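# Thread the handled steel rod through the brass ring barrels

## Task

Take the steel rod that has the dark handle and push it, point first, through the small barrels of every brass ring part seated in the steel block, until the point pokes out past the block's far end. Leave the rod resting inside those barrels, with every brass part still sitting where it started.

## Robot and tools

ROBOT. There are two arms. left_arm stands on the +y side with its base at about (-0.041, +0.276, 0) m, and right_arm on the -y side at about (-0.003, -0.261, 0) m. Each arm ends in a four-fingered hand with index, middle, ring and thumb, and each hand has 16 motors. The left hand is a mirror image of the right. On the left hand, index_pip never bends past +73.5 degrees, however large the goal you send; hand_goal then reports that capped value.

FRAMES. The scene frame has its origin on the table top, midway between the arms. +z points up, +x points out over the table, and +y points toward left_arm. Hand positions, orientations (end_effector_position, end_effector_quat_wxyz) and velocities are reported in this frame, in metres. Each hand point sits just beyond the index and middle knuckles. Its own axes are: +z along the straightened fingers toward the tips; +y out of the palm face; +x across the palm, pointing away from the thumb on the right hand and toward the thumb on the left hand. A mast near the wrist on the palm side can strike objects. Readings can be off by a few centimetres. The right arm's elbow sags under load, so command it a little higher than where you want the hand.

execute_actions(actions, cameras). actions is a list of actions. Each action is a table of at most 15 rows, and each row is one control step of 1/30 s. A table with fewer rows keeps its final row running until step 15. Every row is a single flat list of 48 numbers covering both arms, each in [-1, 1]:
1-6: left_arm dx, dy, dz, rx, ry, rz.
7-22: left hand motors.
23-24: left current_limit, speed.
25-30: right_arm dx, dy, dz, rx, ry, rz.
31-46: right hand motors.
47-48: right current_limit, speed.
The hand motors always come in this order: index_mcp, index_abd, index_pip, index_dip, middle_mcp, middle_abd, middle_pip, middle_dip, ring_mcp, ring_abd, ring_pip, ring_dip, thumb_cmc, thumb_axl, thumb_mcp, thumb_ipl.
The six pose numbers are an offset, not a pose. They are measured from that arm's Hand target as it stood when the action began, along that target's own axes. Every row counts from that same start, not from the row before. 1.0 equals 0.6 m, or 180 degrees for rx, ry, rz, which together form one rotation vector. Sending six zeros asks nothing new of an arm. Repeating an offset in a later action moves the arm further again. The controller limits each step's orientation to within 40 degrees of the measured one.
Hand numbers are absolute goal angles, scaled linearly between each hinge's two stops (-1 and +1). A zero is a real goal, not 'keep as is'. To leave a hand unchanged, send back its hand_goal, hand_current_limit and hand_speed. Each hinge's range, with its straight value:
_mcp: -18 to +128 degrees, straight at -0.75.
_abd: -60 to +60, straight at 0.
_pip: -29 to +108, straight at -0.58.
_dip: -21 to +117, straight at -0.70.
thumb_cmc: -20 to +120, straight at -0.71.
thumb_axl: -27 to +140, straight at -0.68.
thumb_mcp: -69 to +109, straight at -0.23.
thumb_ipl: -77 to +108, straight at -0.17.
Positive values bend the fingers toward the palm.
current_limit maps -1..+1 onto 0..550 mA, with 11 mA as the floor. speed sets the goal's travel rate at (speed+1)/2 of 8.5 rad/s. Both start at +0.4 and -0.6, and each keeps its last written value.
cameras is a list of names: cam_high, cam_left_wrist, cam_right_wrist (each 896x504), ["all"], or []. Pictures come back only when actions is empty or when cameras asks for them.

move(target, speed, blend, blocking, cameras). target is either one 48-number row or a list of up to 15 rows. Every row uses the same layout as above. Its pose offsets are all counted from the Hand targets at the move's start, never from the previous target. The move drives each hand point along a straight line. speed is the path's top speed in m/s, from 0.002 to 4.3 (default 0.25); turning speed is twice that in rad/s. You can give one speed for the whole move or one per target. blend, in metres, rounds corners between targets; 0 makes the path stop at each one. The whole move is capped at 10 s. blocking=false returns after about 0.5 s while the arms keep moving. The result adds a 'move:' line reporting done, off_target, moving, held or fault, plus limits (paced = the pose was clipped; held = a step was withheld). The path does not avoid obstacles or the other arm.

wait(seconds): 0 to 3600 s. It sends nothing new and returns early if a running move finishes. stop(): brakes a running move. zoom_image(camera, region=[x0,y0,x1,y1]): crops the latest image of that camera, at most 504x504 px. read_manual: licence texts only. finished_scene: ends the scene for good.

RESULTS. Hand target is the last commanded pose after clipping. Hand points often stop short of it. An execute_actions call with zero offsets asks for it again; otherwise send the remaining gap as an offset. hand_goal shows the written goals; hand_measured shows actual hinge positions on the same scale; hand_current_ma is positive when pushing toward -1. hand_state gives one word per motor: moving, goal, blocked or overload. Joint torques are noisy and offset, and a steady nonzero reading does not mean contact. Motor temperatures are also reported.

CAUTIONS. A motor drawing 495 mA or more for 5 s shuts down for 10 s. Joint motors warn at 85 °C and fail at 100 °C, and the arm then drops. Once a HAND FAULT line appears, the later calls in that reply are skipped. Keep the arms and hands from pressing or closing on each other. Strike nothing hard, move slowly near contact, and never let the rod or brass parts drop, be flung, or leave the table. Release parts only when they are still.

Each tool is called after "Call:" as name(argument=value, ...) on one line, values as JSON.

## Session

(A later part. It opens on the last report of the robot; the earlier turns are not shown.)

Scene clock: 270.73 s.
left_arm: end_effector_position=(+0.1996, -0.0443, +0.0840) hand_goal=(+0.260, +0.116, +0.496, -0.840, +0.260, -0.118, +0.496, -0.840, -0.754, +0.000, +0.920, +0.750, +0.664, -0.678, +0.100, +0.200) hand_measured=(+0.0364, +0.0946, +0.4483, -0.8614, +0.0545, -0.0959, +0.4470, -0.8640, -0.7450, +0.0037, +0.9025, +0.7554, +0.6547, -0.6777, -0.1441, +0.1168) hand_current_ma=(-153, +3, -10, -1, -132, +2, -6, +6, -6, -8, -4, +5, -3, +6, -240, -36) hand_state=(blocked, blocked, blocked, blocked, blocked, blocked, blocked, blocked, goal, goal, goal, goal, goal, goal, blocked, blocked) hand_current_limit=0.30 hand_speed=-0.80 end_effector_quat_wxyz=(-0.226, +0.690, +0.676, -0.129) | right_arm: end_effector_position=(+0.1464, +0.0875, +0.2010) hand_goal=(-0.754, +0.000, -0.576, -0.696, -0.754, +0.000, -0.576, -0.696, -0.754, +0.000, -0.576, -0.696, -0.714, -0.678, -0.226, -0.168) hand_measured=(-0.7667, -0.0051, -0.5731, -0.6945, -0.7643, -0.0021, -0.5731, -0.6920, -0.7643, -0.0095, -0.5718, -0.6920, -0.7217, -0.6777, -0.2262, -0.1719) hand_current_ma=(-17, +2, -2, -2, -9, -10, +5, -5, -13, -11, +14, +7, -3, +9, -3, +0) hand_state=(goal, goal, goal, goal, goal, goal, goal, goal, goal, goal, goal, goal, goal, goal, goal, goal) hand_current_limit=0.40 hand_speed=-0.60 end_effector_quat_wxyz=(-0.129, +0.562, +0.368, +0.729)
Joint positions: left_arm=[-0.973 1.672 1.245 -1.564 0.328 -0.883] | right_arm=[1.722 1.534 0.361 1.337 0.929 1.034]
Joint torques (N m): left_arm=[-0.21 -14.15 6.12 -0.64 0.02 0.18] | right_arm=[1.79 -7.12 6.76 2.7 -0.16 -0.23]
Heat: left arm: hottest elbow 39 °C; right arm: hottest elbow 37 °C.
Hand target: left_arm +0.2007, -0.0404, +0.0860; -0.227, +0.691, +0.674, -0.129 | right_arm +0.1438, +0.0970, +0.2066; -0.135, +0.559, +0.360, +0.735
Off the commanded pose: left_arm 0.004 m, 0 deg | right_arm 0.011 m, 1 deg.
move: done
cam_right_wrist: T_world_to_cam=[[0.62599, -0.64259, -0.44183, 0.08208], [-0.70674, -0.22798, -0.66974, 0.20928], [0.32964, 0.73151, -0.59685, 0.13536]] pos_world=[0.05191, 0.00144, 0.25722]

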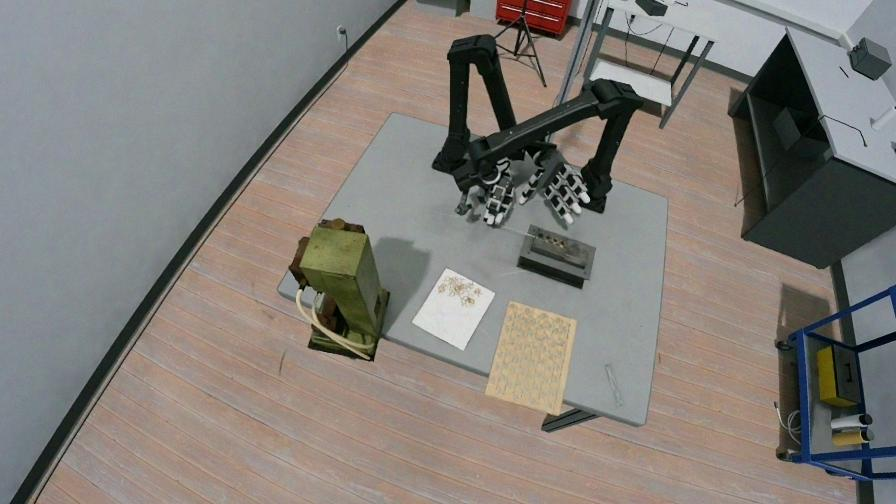

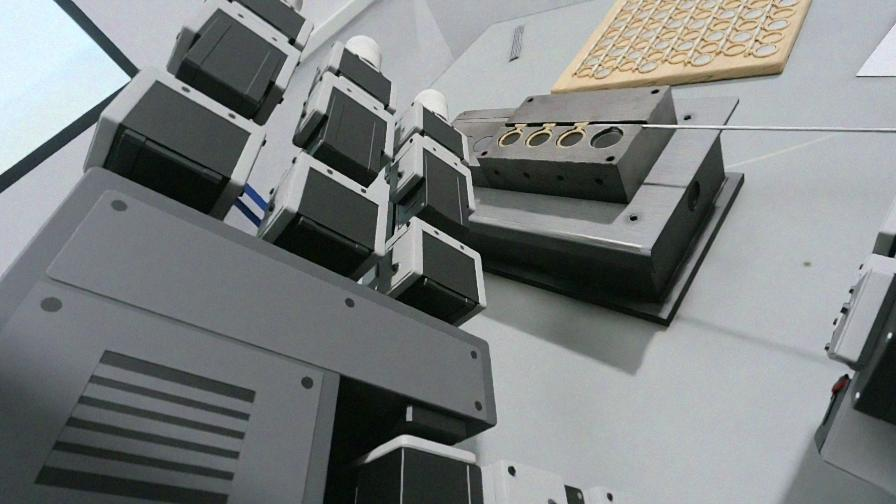

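Call:
move(target=[0,-0.0035,-0.0063,0.0003,-0.0083,0.0047,0.26,0.117,0.496,-0.84,0.26,-0.117,0.496,-0.84,-0.754,0,0.92,0.75,0.664,-0.678,0.1,0.2,0.3,-0.8,0,0,0,0,0,0,-0.754,0,-0.576,-0.696,-0.754,0,-0.576,-0.696,-0.754,0,-0.576,-0.696,-0.714,-0.678,-0.226,-0.168,0.4,-0.6], speed=0.02, cameras=["cam_high","cam_right_wrist"])

Call:
zoom_image(camera="cam_high", region=[480, 205, 560, 255])

Call:
zoom_image(camera="cam_right_wrist", region=[570, 95, 670, 145])

Call:
zoom_image(camera="cam_right_wrist", region=[700, 60, 896, 150])

Scene clock: 273.60 s.
left_arm: end_effector_position=(+0.1994, -0.0437, +0.0889) hand_goal=(+0.260, +0.116, +0.496, -0.840, +0.260, -0.118, +0.496, -0.840, -0.754, +0.000, +0.920, +0.750, +0.664, -0.678, +0.100, +0.200) hand_measured=(+0.0364, +0.0946, +0.4483, -0.8640, +0.0557, -0.0974, +0.4470, -0.8640, -0.7462, +0.0037, +0.9025, +0.7541, +0.6559, -0.6777, -0.1431, +0.1168) hand_current_ma=(-152, +10, -12, -6, -130, -2, -9, +4, -10, -11, -6, +6, -5, +5, -240, -35) hand_state=(blocked, blocked, blocked, blocked, blocked, blocked, blocked, blocked, goal, goal, goal, goal, goal, goal, blocked, blocked) hand_current_limit=0.30 hand_speed=-0.80 end_effector_quat_wxyz=(-0.219, +0.693, +0.673, -0.137) | right_arm: end_effector_position=(+0.1464, +0.0875, +0.2010) hand_goal=(-0.754, +0.000, -0.576, -0.696, -0.754, +0.000, -0.576, -0.696, -0.754, +0.000, -0.576, -0.696, -0.714, -0.678, -0.226, -0.168) hand_measured=(-0.7667, -0.0036, -0.5718, -0.6932, -0.7631, -0.0036, -0.5731, -0.6945, -0.7643, -0.0080, -0.5718, -0.6920, -0.7217, -0.6777, -0.2262, -0.1719) hand_current_ma=(-18, -4, +9, +5, -6, -9, +6, -9, -5, -10, +12, -1, -10, +8, -3, +6) hand_state=(goal, goal, goal, goal, goal, goal, goal, goal, goal, goal, goal, goal, goal, goal, goal, goal) hand_current_limit=0.40 hand_speed=-0.60 end_effector_quat_wxyz=(-0.129, +0.562, +0.368, +0.729)
Joint positions: left_arm=[-0.966 1.653 1.239 -1.564 0.338 -0.868] | right_arm=[1.722 1.534 0.361 1.337 0.929 1.034]
Joint torques (N m): left_arm=[-0.56 -13.8 6.04 -0.43 0.23 0.19] | right_arm=[2.78 -7.41 6.74 2.7 -0.19 -0.28]
Heat: left arm: hottest elbow 39 °C; right arm: hottest elbow 37 °C.
Hand target: left_arm +0.2007, -0.0411, +0.0904; -0.217, +0.694, +0.672, -0.140 | right_arm +0.1438, +0.0970, +0.2066; -0.135, +0.559, +0.360, +0.735
Off the commanded pose: left_arm 0.003 m, 1 deg | right_arm 0.011 m, 1 deg.
move: done
cam_right_wrist: T_world_to_cam=[[0.62599, -0.64259, -0.44183, 0.08208], [-0.70674, -0.22798, -0.66974, 0.20928], [0.32964, 0.73151, -0.59685, 0.13536]] pos_world=[0.05191, 0.00144, 0.25722]

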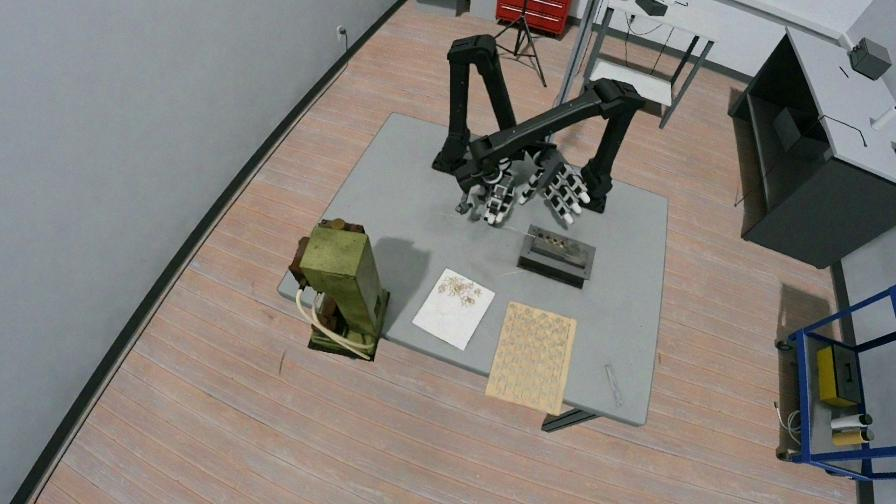

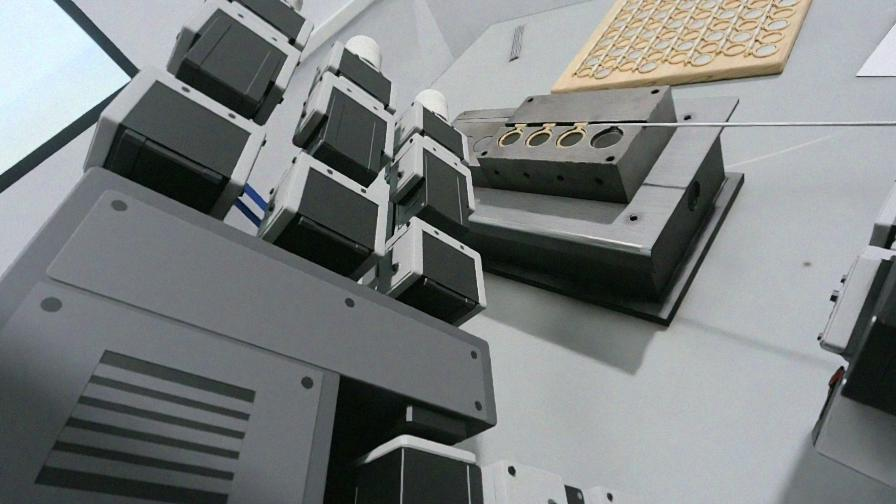

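Scaled by 6.300 from the camera's image (finer frame: 1280x720).

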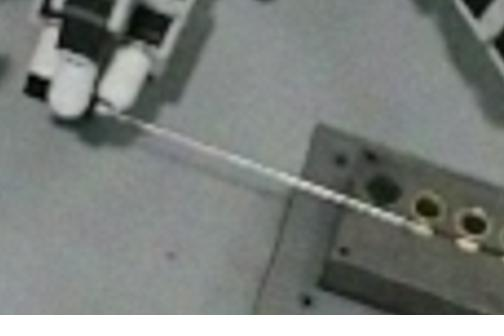

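Scaled by 5.040 from the camera's image (finer frame: 1280x720).

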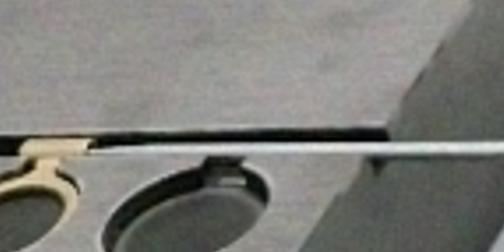

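Scaled by 2.571 from the camera's image (finer frame: 1280x720).

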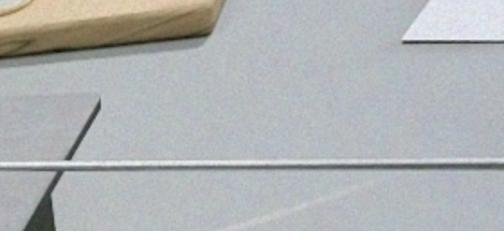

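Call:
move(target=[0.0268,0.0018,0.0022,0,0,0,0.26,0.117,0.496,-0.84,0.26,-0.117,0.496,-0.84,-0.754,0,0.92,0.75,0.664,-0.678,0.1,0.2,0.3,-0.8,0,0,0,0,0,0,-0.754,0,-0.576,-0.696,-0.754,0,-0.576,-0.696,-0.754,0,-0.576,-0.696,-0.714,-0.678,-0.226,-0.168,0.4,-0.6], speed=0.02, cameras=["cam_high","cam_right_wrist"])

Call:
zoom_image(camera="cam_high", region=[480, 205, 580, 265])

Call:
zoom_image(camera="cam_right_wrist", region=[520, 95, 660, 165])

Call:
zoom_image(camera="cam_right_wrist", region=[700, 60, 896, 150])

Scene clock: 275.50 s.
left_arm: end_effector_position=(+0.2002, -0.0276, +0.0887) hand_goal=(+0.260, +0.116, +0.496, -0.840, +0.260, -0.118, +0.496, -0.840, -0.754, +0.000, +0.920, +0.750, +0.664, -0.678, +0.100, +0.200) hand_measured=(+0.0376, +0.0960, +0.4483, -0.8627, +0.0545, -0.0959, +0.4470, -0.8640, -0.7450, +0.0037, +0.9025, +0.7541, +0.6547, -0.6777, -0.1441, +0.1168) hand_current_ma=(-147, +6, -12, -4, -131, +0, -15, +5, -8, -6, -6, +4, -3, +9, -242, -39) hand_state=(blocked, blocked, blocked, blocked, blocked, blocked, blocked, blocked, goal, goal, goal, goal, goal, goal, blocked, blocked) hand_current_limit=0.30 hand_speed=-0.80 end_effector_quat_wxyz=(-0.220, +0.692, +0.673, -0.139) | right_arm: end_effector_position=(+0.1464, +0.0875, +0.2010) hand_goal=(-0.754, +0.000, -0.576, -0.696, -0.754, +0.000, -0.576, -0.696, -0.754, +0.000, -0.576, -0.696, -0.714, -0.678, -0.226, -0.168) hand_measured=(-0.7667, -0.0021, -0.5731, -0.6945, -0.7631, -0.0036, -0.5731, -0.6932, -0.7631, -0.0080, -0.5718, -0.6920, -0.7217, -0.6777, -0.2262, -0.1710) hand_current_ma=(-16, +7, -1, +1, -11, -5, +10, -2, +2, -4, +10, +1, -11, +6, -5, -2) hand_state=(goal, goal, goal, goal, goal, goal, goal, goal, goal, goal, goal, goal, goal, goal, goal, goal) hand_current_limit=0.40 hand_speed=-0.60 end_effector_quat_wxyz=(-0.129, +0.562, +0.368, +0.729)
Joint positions: left_arm=[-0.941 1.625 1.202 -1.564 0.333 -0.845] | right_arm=[1.722 1.534 0.361 1.337 0.929 1.034]
Joint torques (N m): left_arm=[-0.26 -13.45 6.08 -0.35 0.07 0.14] | right_arm=[2.26 -7.36 6.76 2.81 -0.14 -0.2]
Heat: left arm: hottest elbow 39 °C; right arm: hottest elbow 37 °C.
Hand target: left_arm +0.2019, -0.0250, +0.0903; -0.217, +0.694, +0.672, -0.140 | right_arm +0.1438, +0.0970, +0.2066; -0.135, +0.559, +0.360, +0.735
Off the commanded pose: left_arm 0.004 m, 1 deg | right_arm 0.011 m, 1 deg.
move: done
cam_right_wrist: T_world_to_cam=[[0.62599, -0.64259, -0.44183, 0.08208], [-0.70674, -0.22798, -0.66974, 0.20928], [0.32964, 0.73151, -0.59685, 0.13536]] pos_world=[0.05191, 0.00144, 0.25722]

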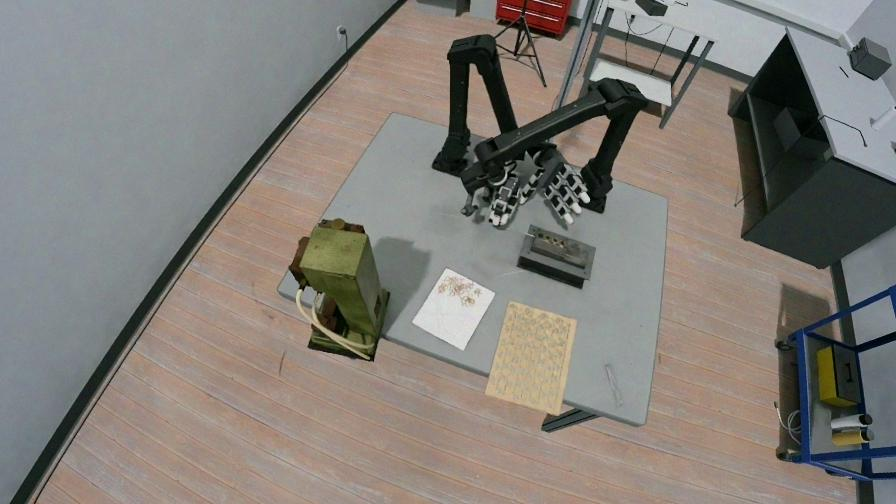

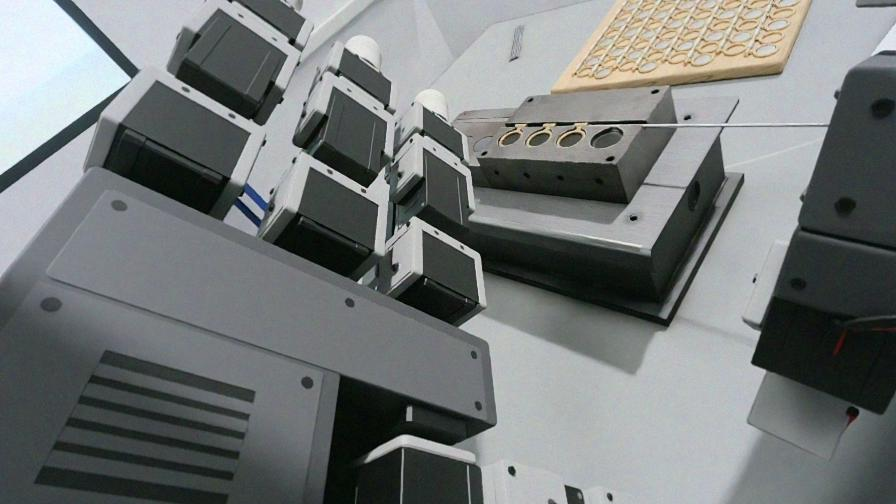

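Scaled by 5.040 from the camera's image (finer frame: 1280x720).

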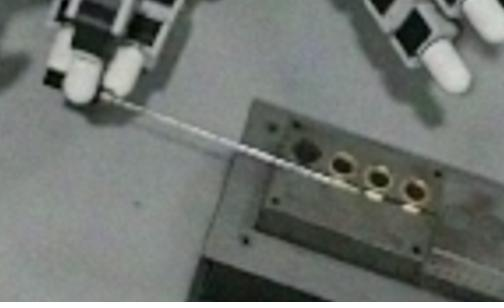

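Scaled by 3.600 from the camera's image (finer frame: 1280x720).

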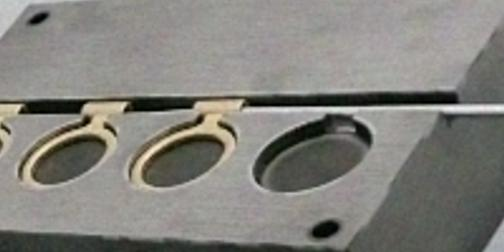

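Scaled by 2.571 from the camera's image (finer frame: 1280x720).

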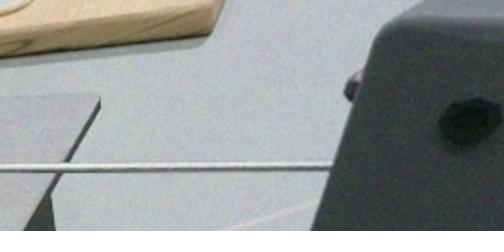

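Call:
zoom_image(camera="cam_right_wrist", region=[530, 105, 600, 145])

Call:
zoom_image(camera="cam_right_wrist", region=[580, 95, 660, 145])

Call:
zoom_image(camera="cam_high", region=[530, 225, 575, 257])

Scaled by 7.200 from the camera's image (finer frame: 1280x720).

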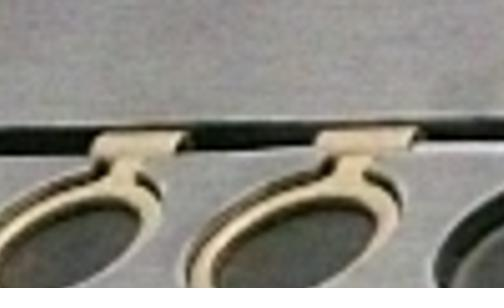

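Scaled by 6.300 from the camera's image (finer frame: 1280x720).

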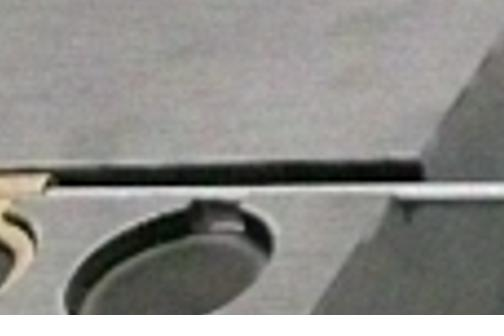

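Scaled by 11.200 from the camera's image (finer frame: 1280x720).

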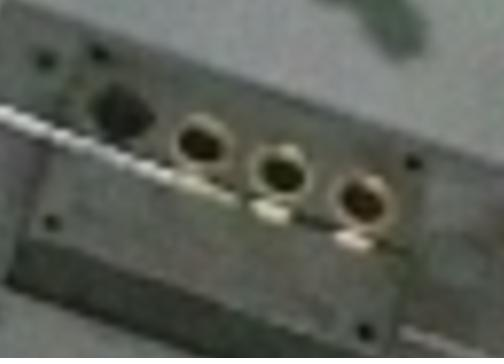

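Call:
zoom_image(camera="cam_high", region=[490, 212, 550, 252])

Scaled by 8.400 from the camera's image (finer frame: 1280x720).

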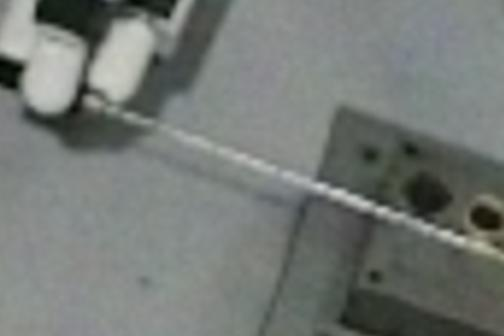

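Call:
move(target=[0.0017,0.0087,0.0007,0.0007,0.0006,-0.0106,0.26,0.117,0.496,-0.84,0.26,-0.117,0.496,-0.84,-0.754,0,0.92,0.75,0.664,-0.678,0.1,0.2,0.3,-0.8,0,0,0,0,0,0,-0.754,0,-0.576,-0.696,-0.754,0,-0.576,-0.696,-0.754,0,-0.576,-0.696,-0.714,-0.678,-0.226,-0.168,0.4,-0.6], speed=0.02, cameras=["cam_high","cam_right_wrist"])

Call:
zoom_image(camera="cam_high", region=[490, 212, 550, 252])

Call:
zoom_image(camera="cam_high", region=[530, 225, 575, 257])

Call:
zoom_image(camera="cam_right_wrist", region=[520, 95, 660, 165])

Call:
zoom_image(camera="cam_right_wrist", region=[640, 60, 836, 150])

Scene clock: 282.87 s.
left_arm: end_effector_position=(+0.2024, -0.0257, +0.0887) hand_goal=(+0.260, +0.116, +0.496, -0.840, +0.260, -0.118, +0.496, -0.840, -0.754, +0.000, +0.920, +0.750, +0.664, -0.678, +0.100, +0.200) hand_measured=(+0.0376, +0.0960, +0.4483, -0.8627, +0.0557, -0.0959, +0.4457, -0.8627, -0.7462, +0.0023, +0.9025, +0.7554, +0.6547, -0.6788, -0.1441, +0.1168) hand_current_ma=(-149, +4, -2, -1, -135, +3, -16, +7, -5, -6, +0, +10, -1, +4, -238, -36) hand_state=(blocked, blocked, blocked, blocked, blocked, blocked, blocked, blocked, goal, goal, goal, goal, goal, goal, blocked, blocked) hand_current_limit=0.30 hand_speed=-0.80 end_effector_quat_wxyz=(-0.220, +0.690, +0.676, -0.139) | right_arm: end_effector_position=(+0.1464, +0.0875, +0.2010) hand_goal=(-0.754, +0.000, -0.576, -0.696, -0.754, +0.000, -0.576, -0.696, -0.754, +0.000, -0.576, -0.696, -0.714, -0.678, -0.226, -0.168) hand_measured=(-0.7679, -0.0036, -0.5718, -0.6945, -0.7631, -0.0036, -0.5731, -0.6932, -0.7631, -0.0080, -0.5718, -0.6920, -0.7217, -0.6777, -0.2252, -0.1710) hand_current_ma=(-22, -6, +9, -2, -18, -9, -6, +0, -7, -4, +12, -7, -9, +1, +6, -5) hand_state=(goal, goal, goal, goal, goal, goal, goal, goal, goal, goal, goal, goal, goal, goal, goal, goal) hand_current_limit=0.40 hand_speed=-0.60 end_effector_quat_wxyz=(-0.129, +0.562, +0.368, +0.729)
Joint positions: left_arm=[-0.935 1.625 1.202 -1.564 0.331 -0.846] | right_arm=[1.722 1.534 0.361 1.337 0.929 1.034]
Joint torques (N m): left_arm=[-0.62 -12.16 6.87 -0.47 0.02 -0.09] | right_arm=[2.67 -7.53 6.83 2.84 -0.1 -0.26]
Heat: left arm: hottest elbow 38 °C; right arm: hottest elbow 37 °C.
Hand target: left_arm +0.2064, -0.0239, +0.0874; -0.221, +0.683, +0.683, -0.137 | right_arm +0.1438, +0.0970, +0.2066; -0.135, +0.559, +0.360, +0.735
Off the commanded pose: left_arm 0.004 m, 1 deg | right_arm 0.011 m, 1 deg.
move: done
cam_right_wrist: T_world_to_cam=[[0.62599, -0.64259, -0.44183, 0.08208], [-0.70674, -0.22798, -0.66974, 0.20928], [0.32964, 0.73151, -0.59685, 0.13536]] pos_world=[0.05191, 0.00144, 0.25722]

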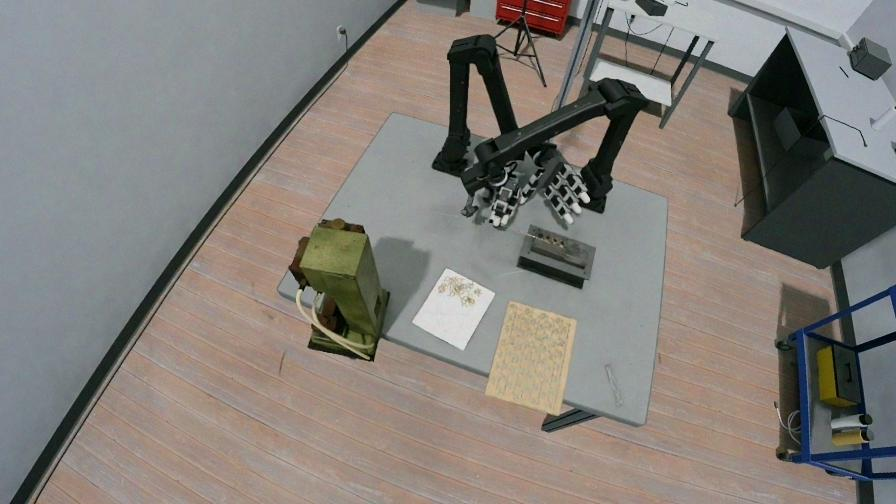

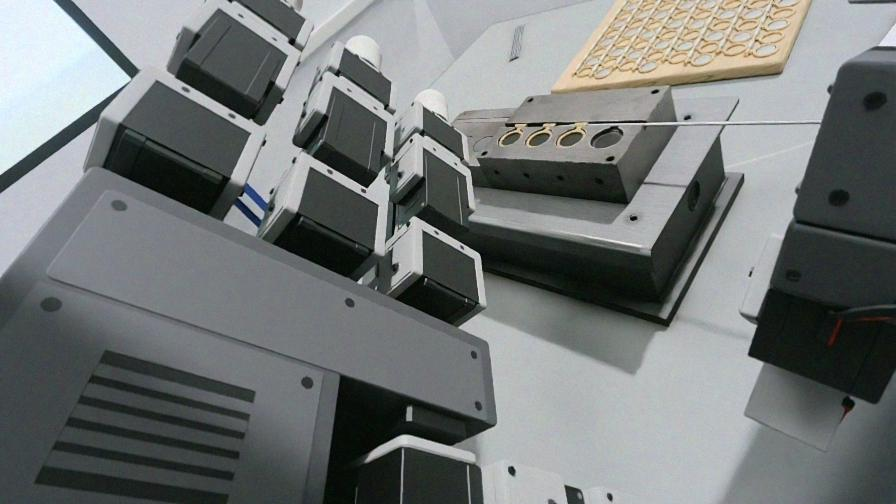

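Scaled by 8.400 from the camera's image (finer frame: 1280x720).

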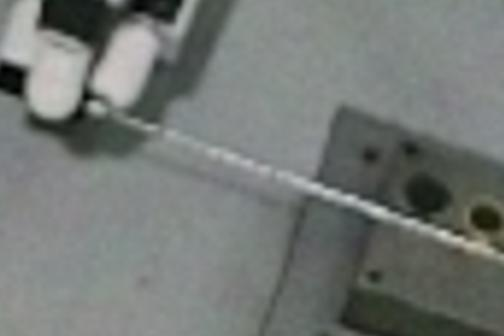

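Scaled by 11.200 from the camera's image (finer frame: 1280x720).

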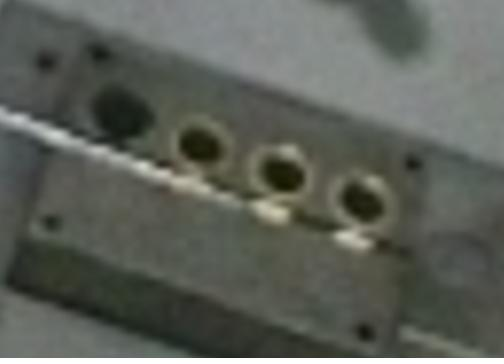

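Scaled by 3.600 from the camera's image (finer frame: 1280x720).

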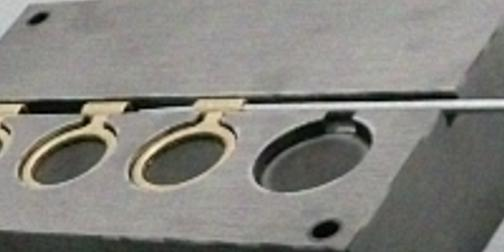

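Scaled by 2.571 from the camera's image (finer frame: 1280x720).

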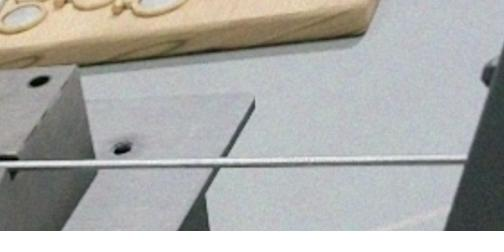

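Call:
zoom_image(camera="cam_right_wrist", region=[535, 110, 595, 140])

Scaled by 8.400 from the camera's image (finer frame: 1280x720).

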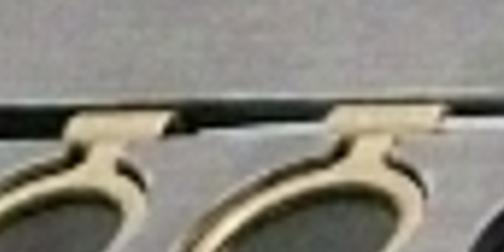

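Call:
move(target=[0.0101,0.0007,0.0009,0,0,0,0.26,0.117,0.496,-0.84,0.26,-0.117,0.496,-0.84,-0.754,0,0.92,0.75,0.664,-0.678,0.1,0.2,0.3,-0.8,0,0,0,0,0,0,-0.754,0,-0.576,-0.696,-0.754,0,-0.576,-0.696,-0.754,0,-0.576,-0.696,-0.714,-0.678,-0.226,-0.168,0.4,-0.6], speed=0.02, cameras=["cam_high","cam_right_wrist"])

Call:
zoom_image(camera="cam_high", region=[490, 212, 550, 252])

Call:
zoom_image(camera="cam_high", region=[530, 225, 575, 257])

Call:
zoom_image(camera="cam_right_wrist", region=[535, 110, 595, 140])

Call:
zoom_image(camera="cam_right_wrist", region=[640, 60, 836, 150])

Scene clock: 285.03 s.
left_arm: end_effector_position=(+0.2048, -0.0216, +0.0876) hand_goal=(+0.260, +0.116, +0.496, -0.840, +0.260, -0.118, +0.496, -0.840, -0.754, +0.000, +0.920, +0.750, +0.664, -0.678, +0.100, +0.200) hand_measured=(+0.0364, +0.0960, +0.4483, -0.8640, +0.0581, -0.0959, +0.4431, -0.8640, -0.7462, +0.0023, +0.9025, +0.7541, +0.6547, -0.6777, -0.1450, +0.1168) hand_current_ma=(-148, +7, -7, -4, -131, +8, -12, +7, -1, -7, -5, +3, +0, +8, -239, -35) hand_state=(blocked, goal, blocked, blocked, blocked, blocked, blocked, blocked, goal, goal, goal, goal, goal, goal, blocked, blocked) hand_current_limit=0.30 hand_speed=-0.80 end_effector_quat_wxyz=(-0.221, +0.686, +0.679, -0.138) | right_arm: end_effector_position=(+0.1464, +0.0875, +0.2010) hand_goal=(-0.754, +0.000, -0.576, -0.696, -0.754, +0.000, -0.576, -0.696, -0.754, +0.000, -0.576, -0.696, -0.714, -0.678, -0.226, -0.168) hand_measured=(-0.7667, -0.0036, -0.5731, -0.6932, -0.7631, -0.0021, -0.5731, -0.6945, -0.7643, -0.0080, -0.5731, -0.6920, -0.7217, -0.6767, -0.2262, -0.1710) hand_current_ma=(-29, +2, +9, +2, -13, -16, +9, -5, -6, -4, +15, +12, -23, +8, -2, -6) hand_state=(goal, goal, goal, goal, goal, goal, goal, goal, goal, goal, goal, goal, goal, goal, goal, goal) hand_current_limit=0.40 hand_speed=-0.60 end_effector_quat_wxyz=(-0.129, +0.562, +0.368, +0.729)
Joint positions: left_arm=[-0.925 1.625 1.198 -1.564 0.327 -0.846] | right_arm=[1.722 1.534 0.361 1.337 0.929 1.034]
Joint torques (N m): left_arm=[-0.73 -13.1 6.19 -0.39 -0.01 0] | right_arm=[2.43 -7.59 6.67 3.12 -0.15 -0.2]
Heat: left arm: hottest elbow 38 °C; right arm: hottest elbow 37 °C.
Hand target: left_arm +0.2065, -0.0178, +0.0874; -0.221, +0.683, +0.683, -0.137 | right_arm +0.1438, +0.0970, +0.2066; -0.135, +0.559, +0.360, +0.735
Off the commanded pose: left_arm 0.004 m, 1 deg | right_arm 0.011 m, 1 deg.
move: done
cam_right_wrist: T_world_to_cam=[[0.62599, -0.64259, -0.44183, 0.08208], [-0.70674, -0.22798, -0.66974, 0.20928], [0.32964, 0.73151, -0.59685, 0.13536]] pos_world=[0.05191, 0.00144, 0.25722]

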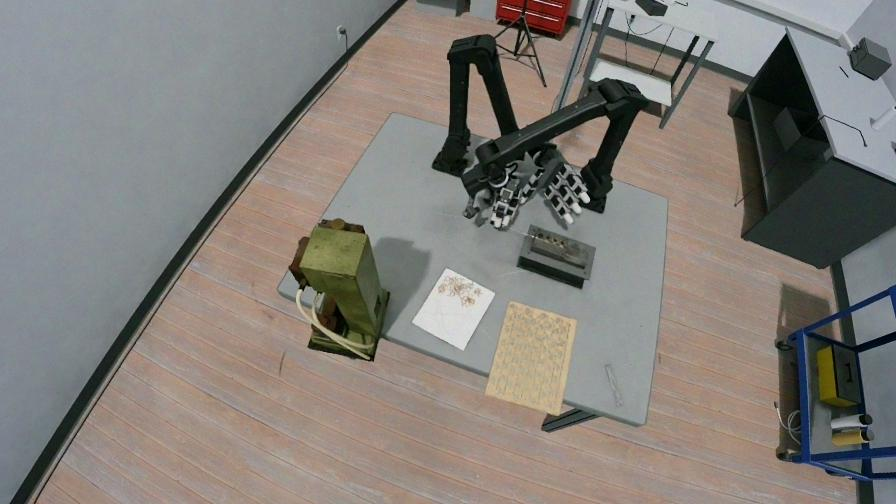

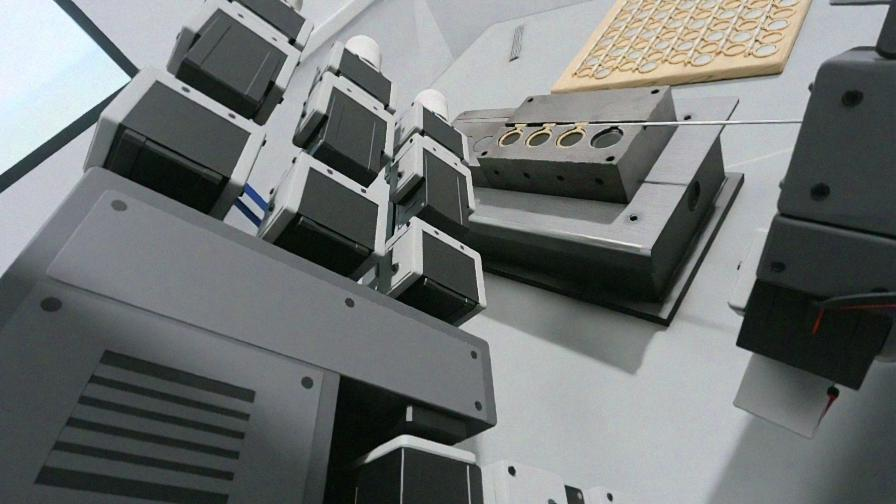

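Scaled by 8.400 from the camera's image (finer frame: 1280x720).

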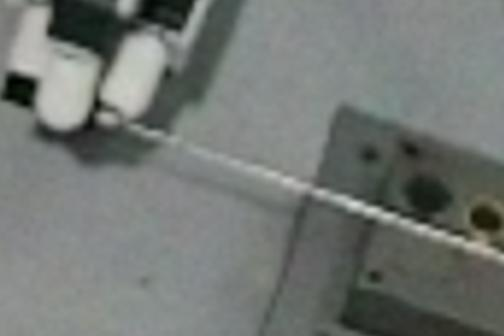

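Scaled by 11.200 from the camera's image (finer frame: 1280x720).

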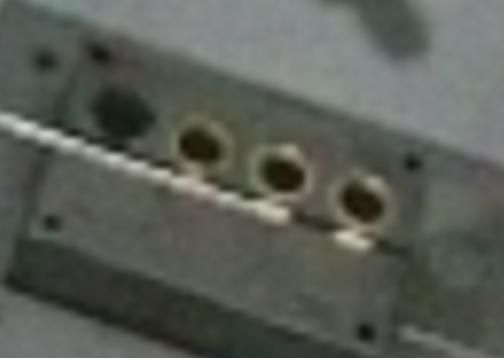

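Scaled by 8.400 from the camera's image (finer frame: 1280x720).

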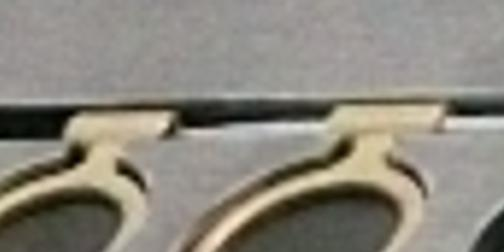

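Scaled by 2.571 from the camera's image (finer frame: 1280x720).

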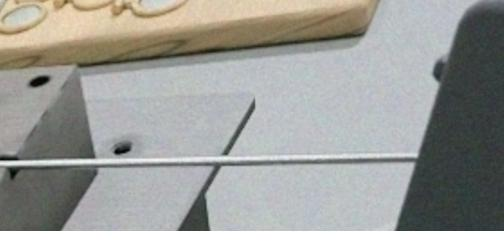

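Call:
move(target=[0.0197,0.005,0.0027,0,0.0024,-0.0036,0.26,0.117,0.496,-0.84,0.26,-0.117,0.496,-0.84,-0.754,0,0.92,0.75,0.664,-0.678,0.1,0.2,0.3,-0.8,0,0,0,0,0,0,-0.754,0,-0.576,-0.696,-0.754,0,-0.576,-0.696,-0.754,0,-0.576,-0.696,-0.714,-0.678,-0.226,-0.168,0.4,-0.6], speed=0.02, cameras=["cam_high","cam_right_wrist"])

Call:
zoom_image(camera="cam_high", region=[490, 212, 550, 252])

Call:
zoom_image(camera="cam_high", region=[530, 225, 575, 257])

Call:
zoom_image(camera="cam_right_wrist", region=[500, 105, 600, 155])

Call:
zoom_image(camera="cam_right_wrist", region=[640, 60, 836, 150])

Scene clock: 286.93 s.
left_arm: end_effector_position=(+0.2072, -0.0092, +0.0841) hand_goal=(+0.260, +0.116, +0.496, -0.840, +0.260, -0.118, +0.496, -0.840, -0.754, +0.000, +0.920, +0.750, +0.664, -0.678, +0.100, +0.200) hand_measured=(+0.0376, +0.0946, +0.4495, -0.8652, +0.0581, -0.0959, +0.4431, -0.8665, -0.7462, +0.0037, +0.9025, +0.7541, +0.6547, -0.6788, -0.1441, +0.1158) hand_current_ma=(-150, +11, -6, -4, -130, +1, -14, +5, -11, -8, -5, +5, -1, +2, -242, -36) hand_state=(blocked, goal, blocked, blocked, blocked, blocked, blocked, blocked, goal, goal, goal, goal, goal, goal, blocked, blocked) hand_current_limit=0.30 hand_speed=-0.80 end_effector_quat_wxyz=(-0.227, +0.680, +0.685, -0.133) | right_arm: end_effector_position=(+0.1464, +0.0875, +0.2010) hand_goal=(-0.754, +0.000, -0.576, -0.696, -0.754, +0.000, -0.576, -0.696, -0.754, +0.000, -0.576, -0.696, -0.714, -0.678, -0.226, -0.168) hand_measured=(-0.7679, -0.0021, -0.5731, -0.6932, -0.7631, -0.0021, -0.5718, -0.6932, -0.7631, -0.0080, -0.5744, -0.6920, -0.7217, -0.6767, -0.2262, -0.1719) hand_current_ma=(-17, +4, +9, +1, -18, -2, +4, -2, -19, -7, +10, +6, -10, -1, -5, -11) hand_state=(goal, goal, goal, goal, goal, goal, goal, goal, goal, goal, goal, goal, goal, goal, goal, goal) hand_current_limit=0.40 hand_speed=-0.60 end_effector_quat_wxyz=(-0.129, +0.562, +0.368, +0.729)
Joint positions: left_arm=[-0.907 1.62 1.178 -1.564 0.315 -0.846] | right_arm=[1.722 1.534 0.361 1.337 0.929 1.034]
Joint torques (N m): left_arm=[-0.44 -13.51 6.04 -0.51 -0.01 0.05] | right_arm=[2.73 -7.53 6.6 2.65 -0.13 -0.25]
Heat: left arm: hottest elbow 38 °C; right arm: hottest elbow 37 °C.
Hand target: left_arm +0.2088, -0.0059, +0.0859; -0.224, +0.680, +0.686, -0.133 | right_arm +0.1438, +0.0970, +0.2066; -0.135, +0.559, +0.360, +0.735
Off the commanded pose: left_arm 0.004 m, 0 deg | right_arm 0.011 m, 1 deg.
move: done
cam_right_wrist: T_world_to_cam=[[0.62599, -0.64259, -0.44183, 0.08208], [-0.70674, -0.22798, -0.66974, 0.20928], [0.32964, 0.73151, -0.59685, 0.13536]] pos_world=[0.05191, 0.00144, 0.25722]

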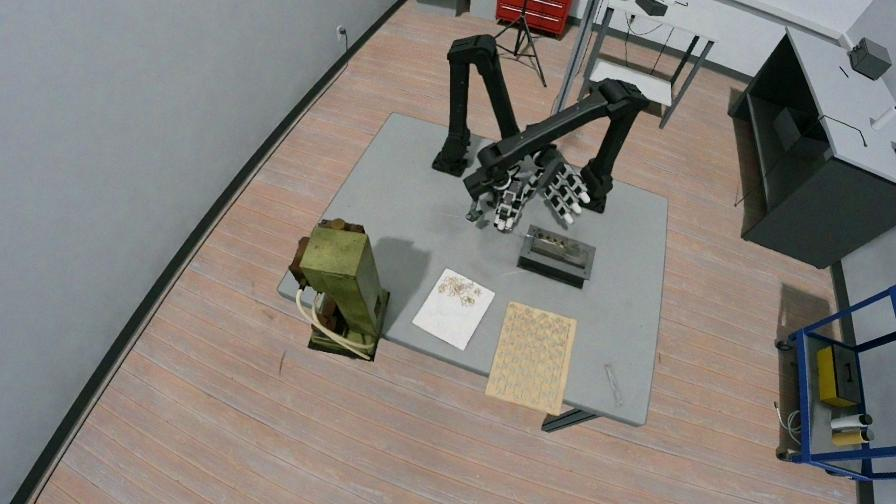

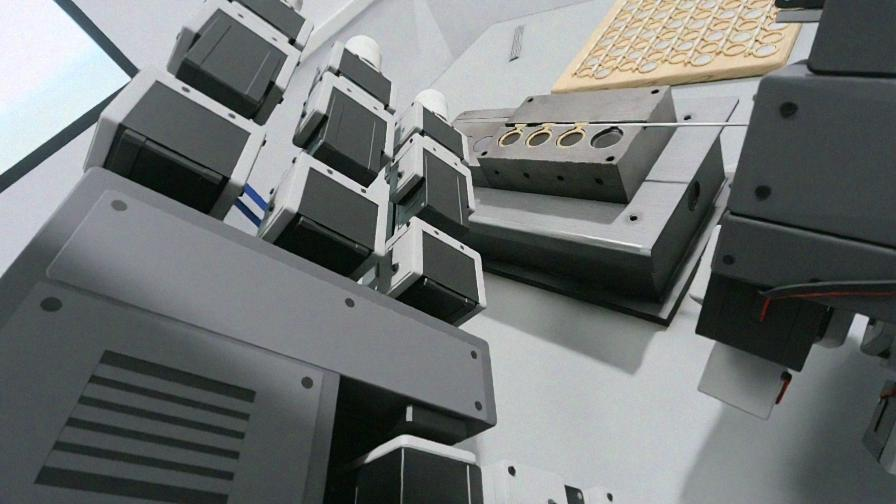

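Scaled by 8.400 from the camera's image (finer frame: 1280x720).

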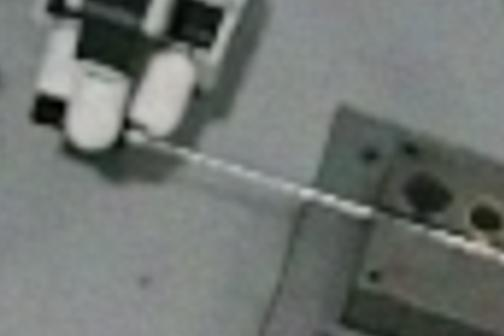

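Scaled by 11.200 from the camera's image (finer frame: 1280x720).

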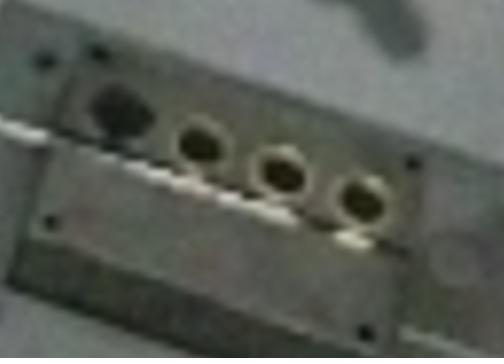

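Scaled by 5.040 from the camera's image (finer frame: 1280x720).

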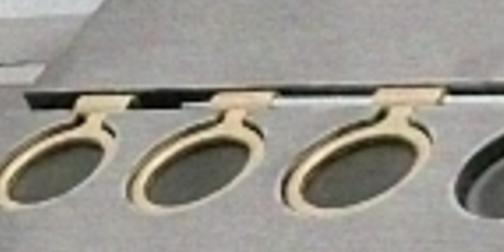

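Scaled by 2.571 from the camera's image (finer frame: 1280x720).

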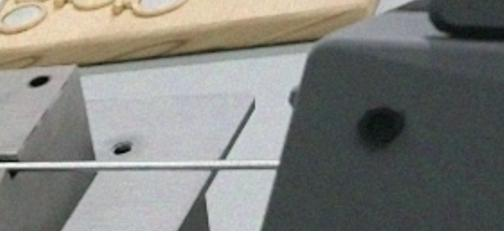

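Call:
execute_actions(actions=[])

Call:
zoom_image(camera="cam_right_wrist", region=[500, 105, 600, 155])

Scene clock: 289.10 s.
left_arm: end_effector_position=(+0.2072, -0.0092, +0.0841) hand_goal=(+0.260, +0.116, +0.496, -0.840, +0.260, -0.118, +0.496, -0.840, -0.754, +0.000, +0.920, +0.750, +0.664, -0.678, +0.100, +0.200) hand_measured=(+0.0376, +0.0960, +0.4483, -0.8627, +0.0581, -0.0959, +0.4418, -0.8678, -0.7462, +0.0023, +0.9025, +0.7541, +0.6534, -0.6788, -0.1441, +0.1158) hand_current_ma=(-151, +7, -6, -6, -126, +4, -10, +1, -7, -7, -3, +6, -4, +5, -242, -38) hand_state=(blocked, goal, blocked, blocked, blocked, blocked, blocked, blocked, goal, goal, goal, goal, goal, goal, blocked, blocked) hand_current_limit=0.30 hand_speed=-0.80 end_effector_quat_wxyz=(-0.227, +0.680, +0.685, -0.133) | right_arm: end_effector_position=(+0.1464, +0.0875, +0.2010) hand_goal=(-0.754, +0.000, -0.576, -0.696, -0.754, +0.000, -0.576, -0.696, -0.754, +0.000, -0.576, -0.696, -0.714, -0.678, -0.226, -0.168) hand_measured=(-0.7679, -0.0036, -0.5731, -0.6945, -0.7631, -0.0036, -0.5718, -0.6945, -0.7643, -0.0080, -0.5731, -0.6920, -0.7217, -0.6767, -0.2252, -0.1710) hand_current_ma=(-16, -5, -3, -14, -21, -7, +10, -9, -5, -11, +16, +2, -15, +3, -9, -7) hand_state=(goal, goal, goal, goal, goal, goal, goal, goal, goal, goal, goal, goal, goal, goal, goal, goal) hand_current_limit=0.40 hand_speed=-0.60 end_effector_quat_wxyz=(-0.129, +0.562, +0.368, +0.729)
Joint positions: left_arm=[-0.907 1.62 1.178 -1.564 0.315 -0.846] | right_arm=[1.722 1.534 0.361 1.337 0.929 1.034]
Joint velocities: within noise
Joint torques (N m): left_arm=[-0.26 -13.8 6 -0.53 -0.03 0.05] | right_arm=[2.78 -8.29 6.84 2.76 -0.19 -0.22]
Motor temperatures (°C): left_arm=[29 35 38 24 31 27] | right_arm=[31 26 37 27 24 29]
Heat: left arm: hottest elbow 38 °C; right arm: hottest elbow 37 °C.
Hand target: left_arm +0.2088, -0.0059, +0.0859; -0.224, +0.680, +0.686, -0.133 | right_arm +0.1438, +0.0970, +0.2066; -0.135, +0.559, +0.360, +0.735
Off the commanded pose: left_arm 0.004 m, 0 deg | right_arm 0.011 m, 1 deg.
camera_calibration:
cam_left_wrist: T_world_to_cam=[[-0.58223, -0.79898, 0.15044, 0.07476], [-0.12322, 0.26962, 0.95505, -0.10393], [-0.80363, 0.53752, -0.25543, 0.318]] pos_world=[0.28628, -0.08318, 0.16923]
cam_right_wrist: T_world_to_cam=[[0.62599, -0.64259, -0.44183, 0.08208], [-0.70674, -0.22798, -0.66974, 0.20928], [0.32964, 0.73151, -0.59685, 0.13536]] pos_world=[0.05191, 0.00144, 0.25722]

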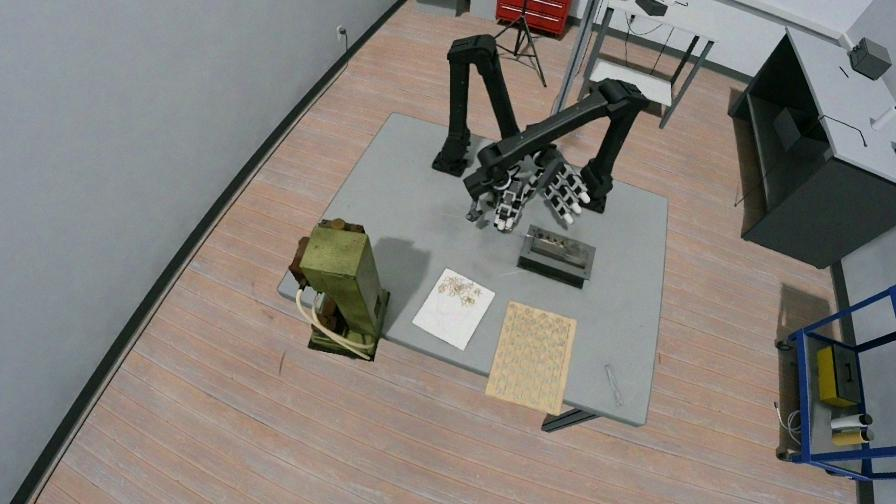

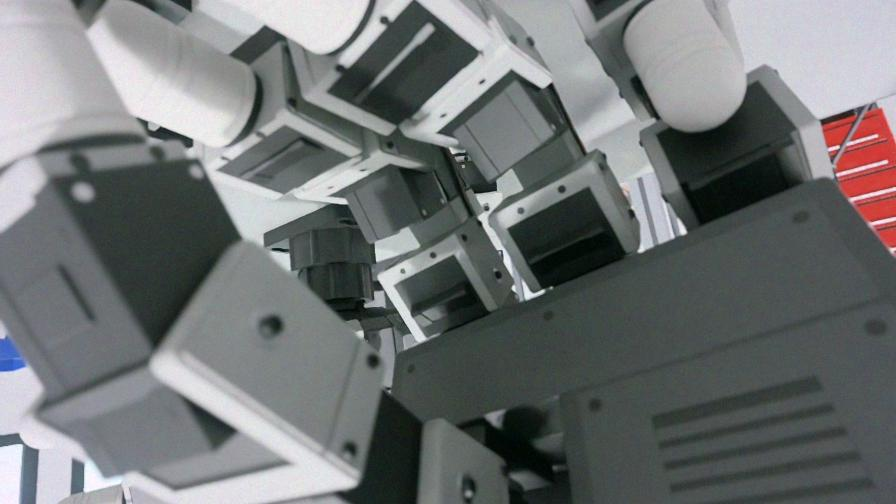

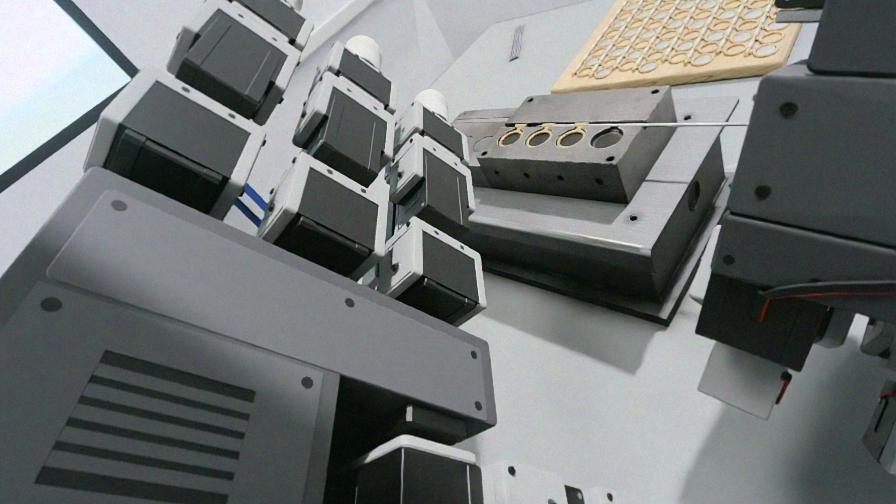

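Scaled by 5.040 from the camera's image (finer frame: 1280x720).

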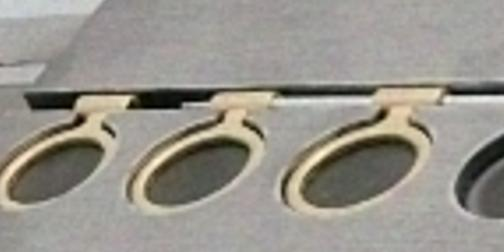

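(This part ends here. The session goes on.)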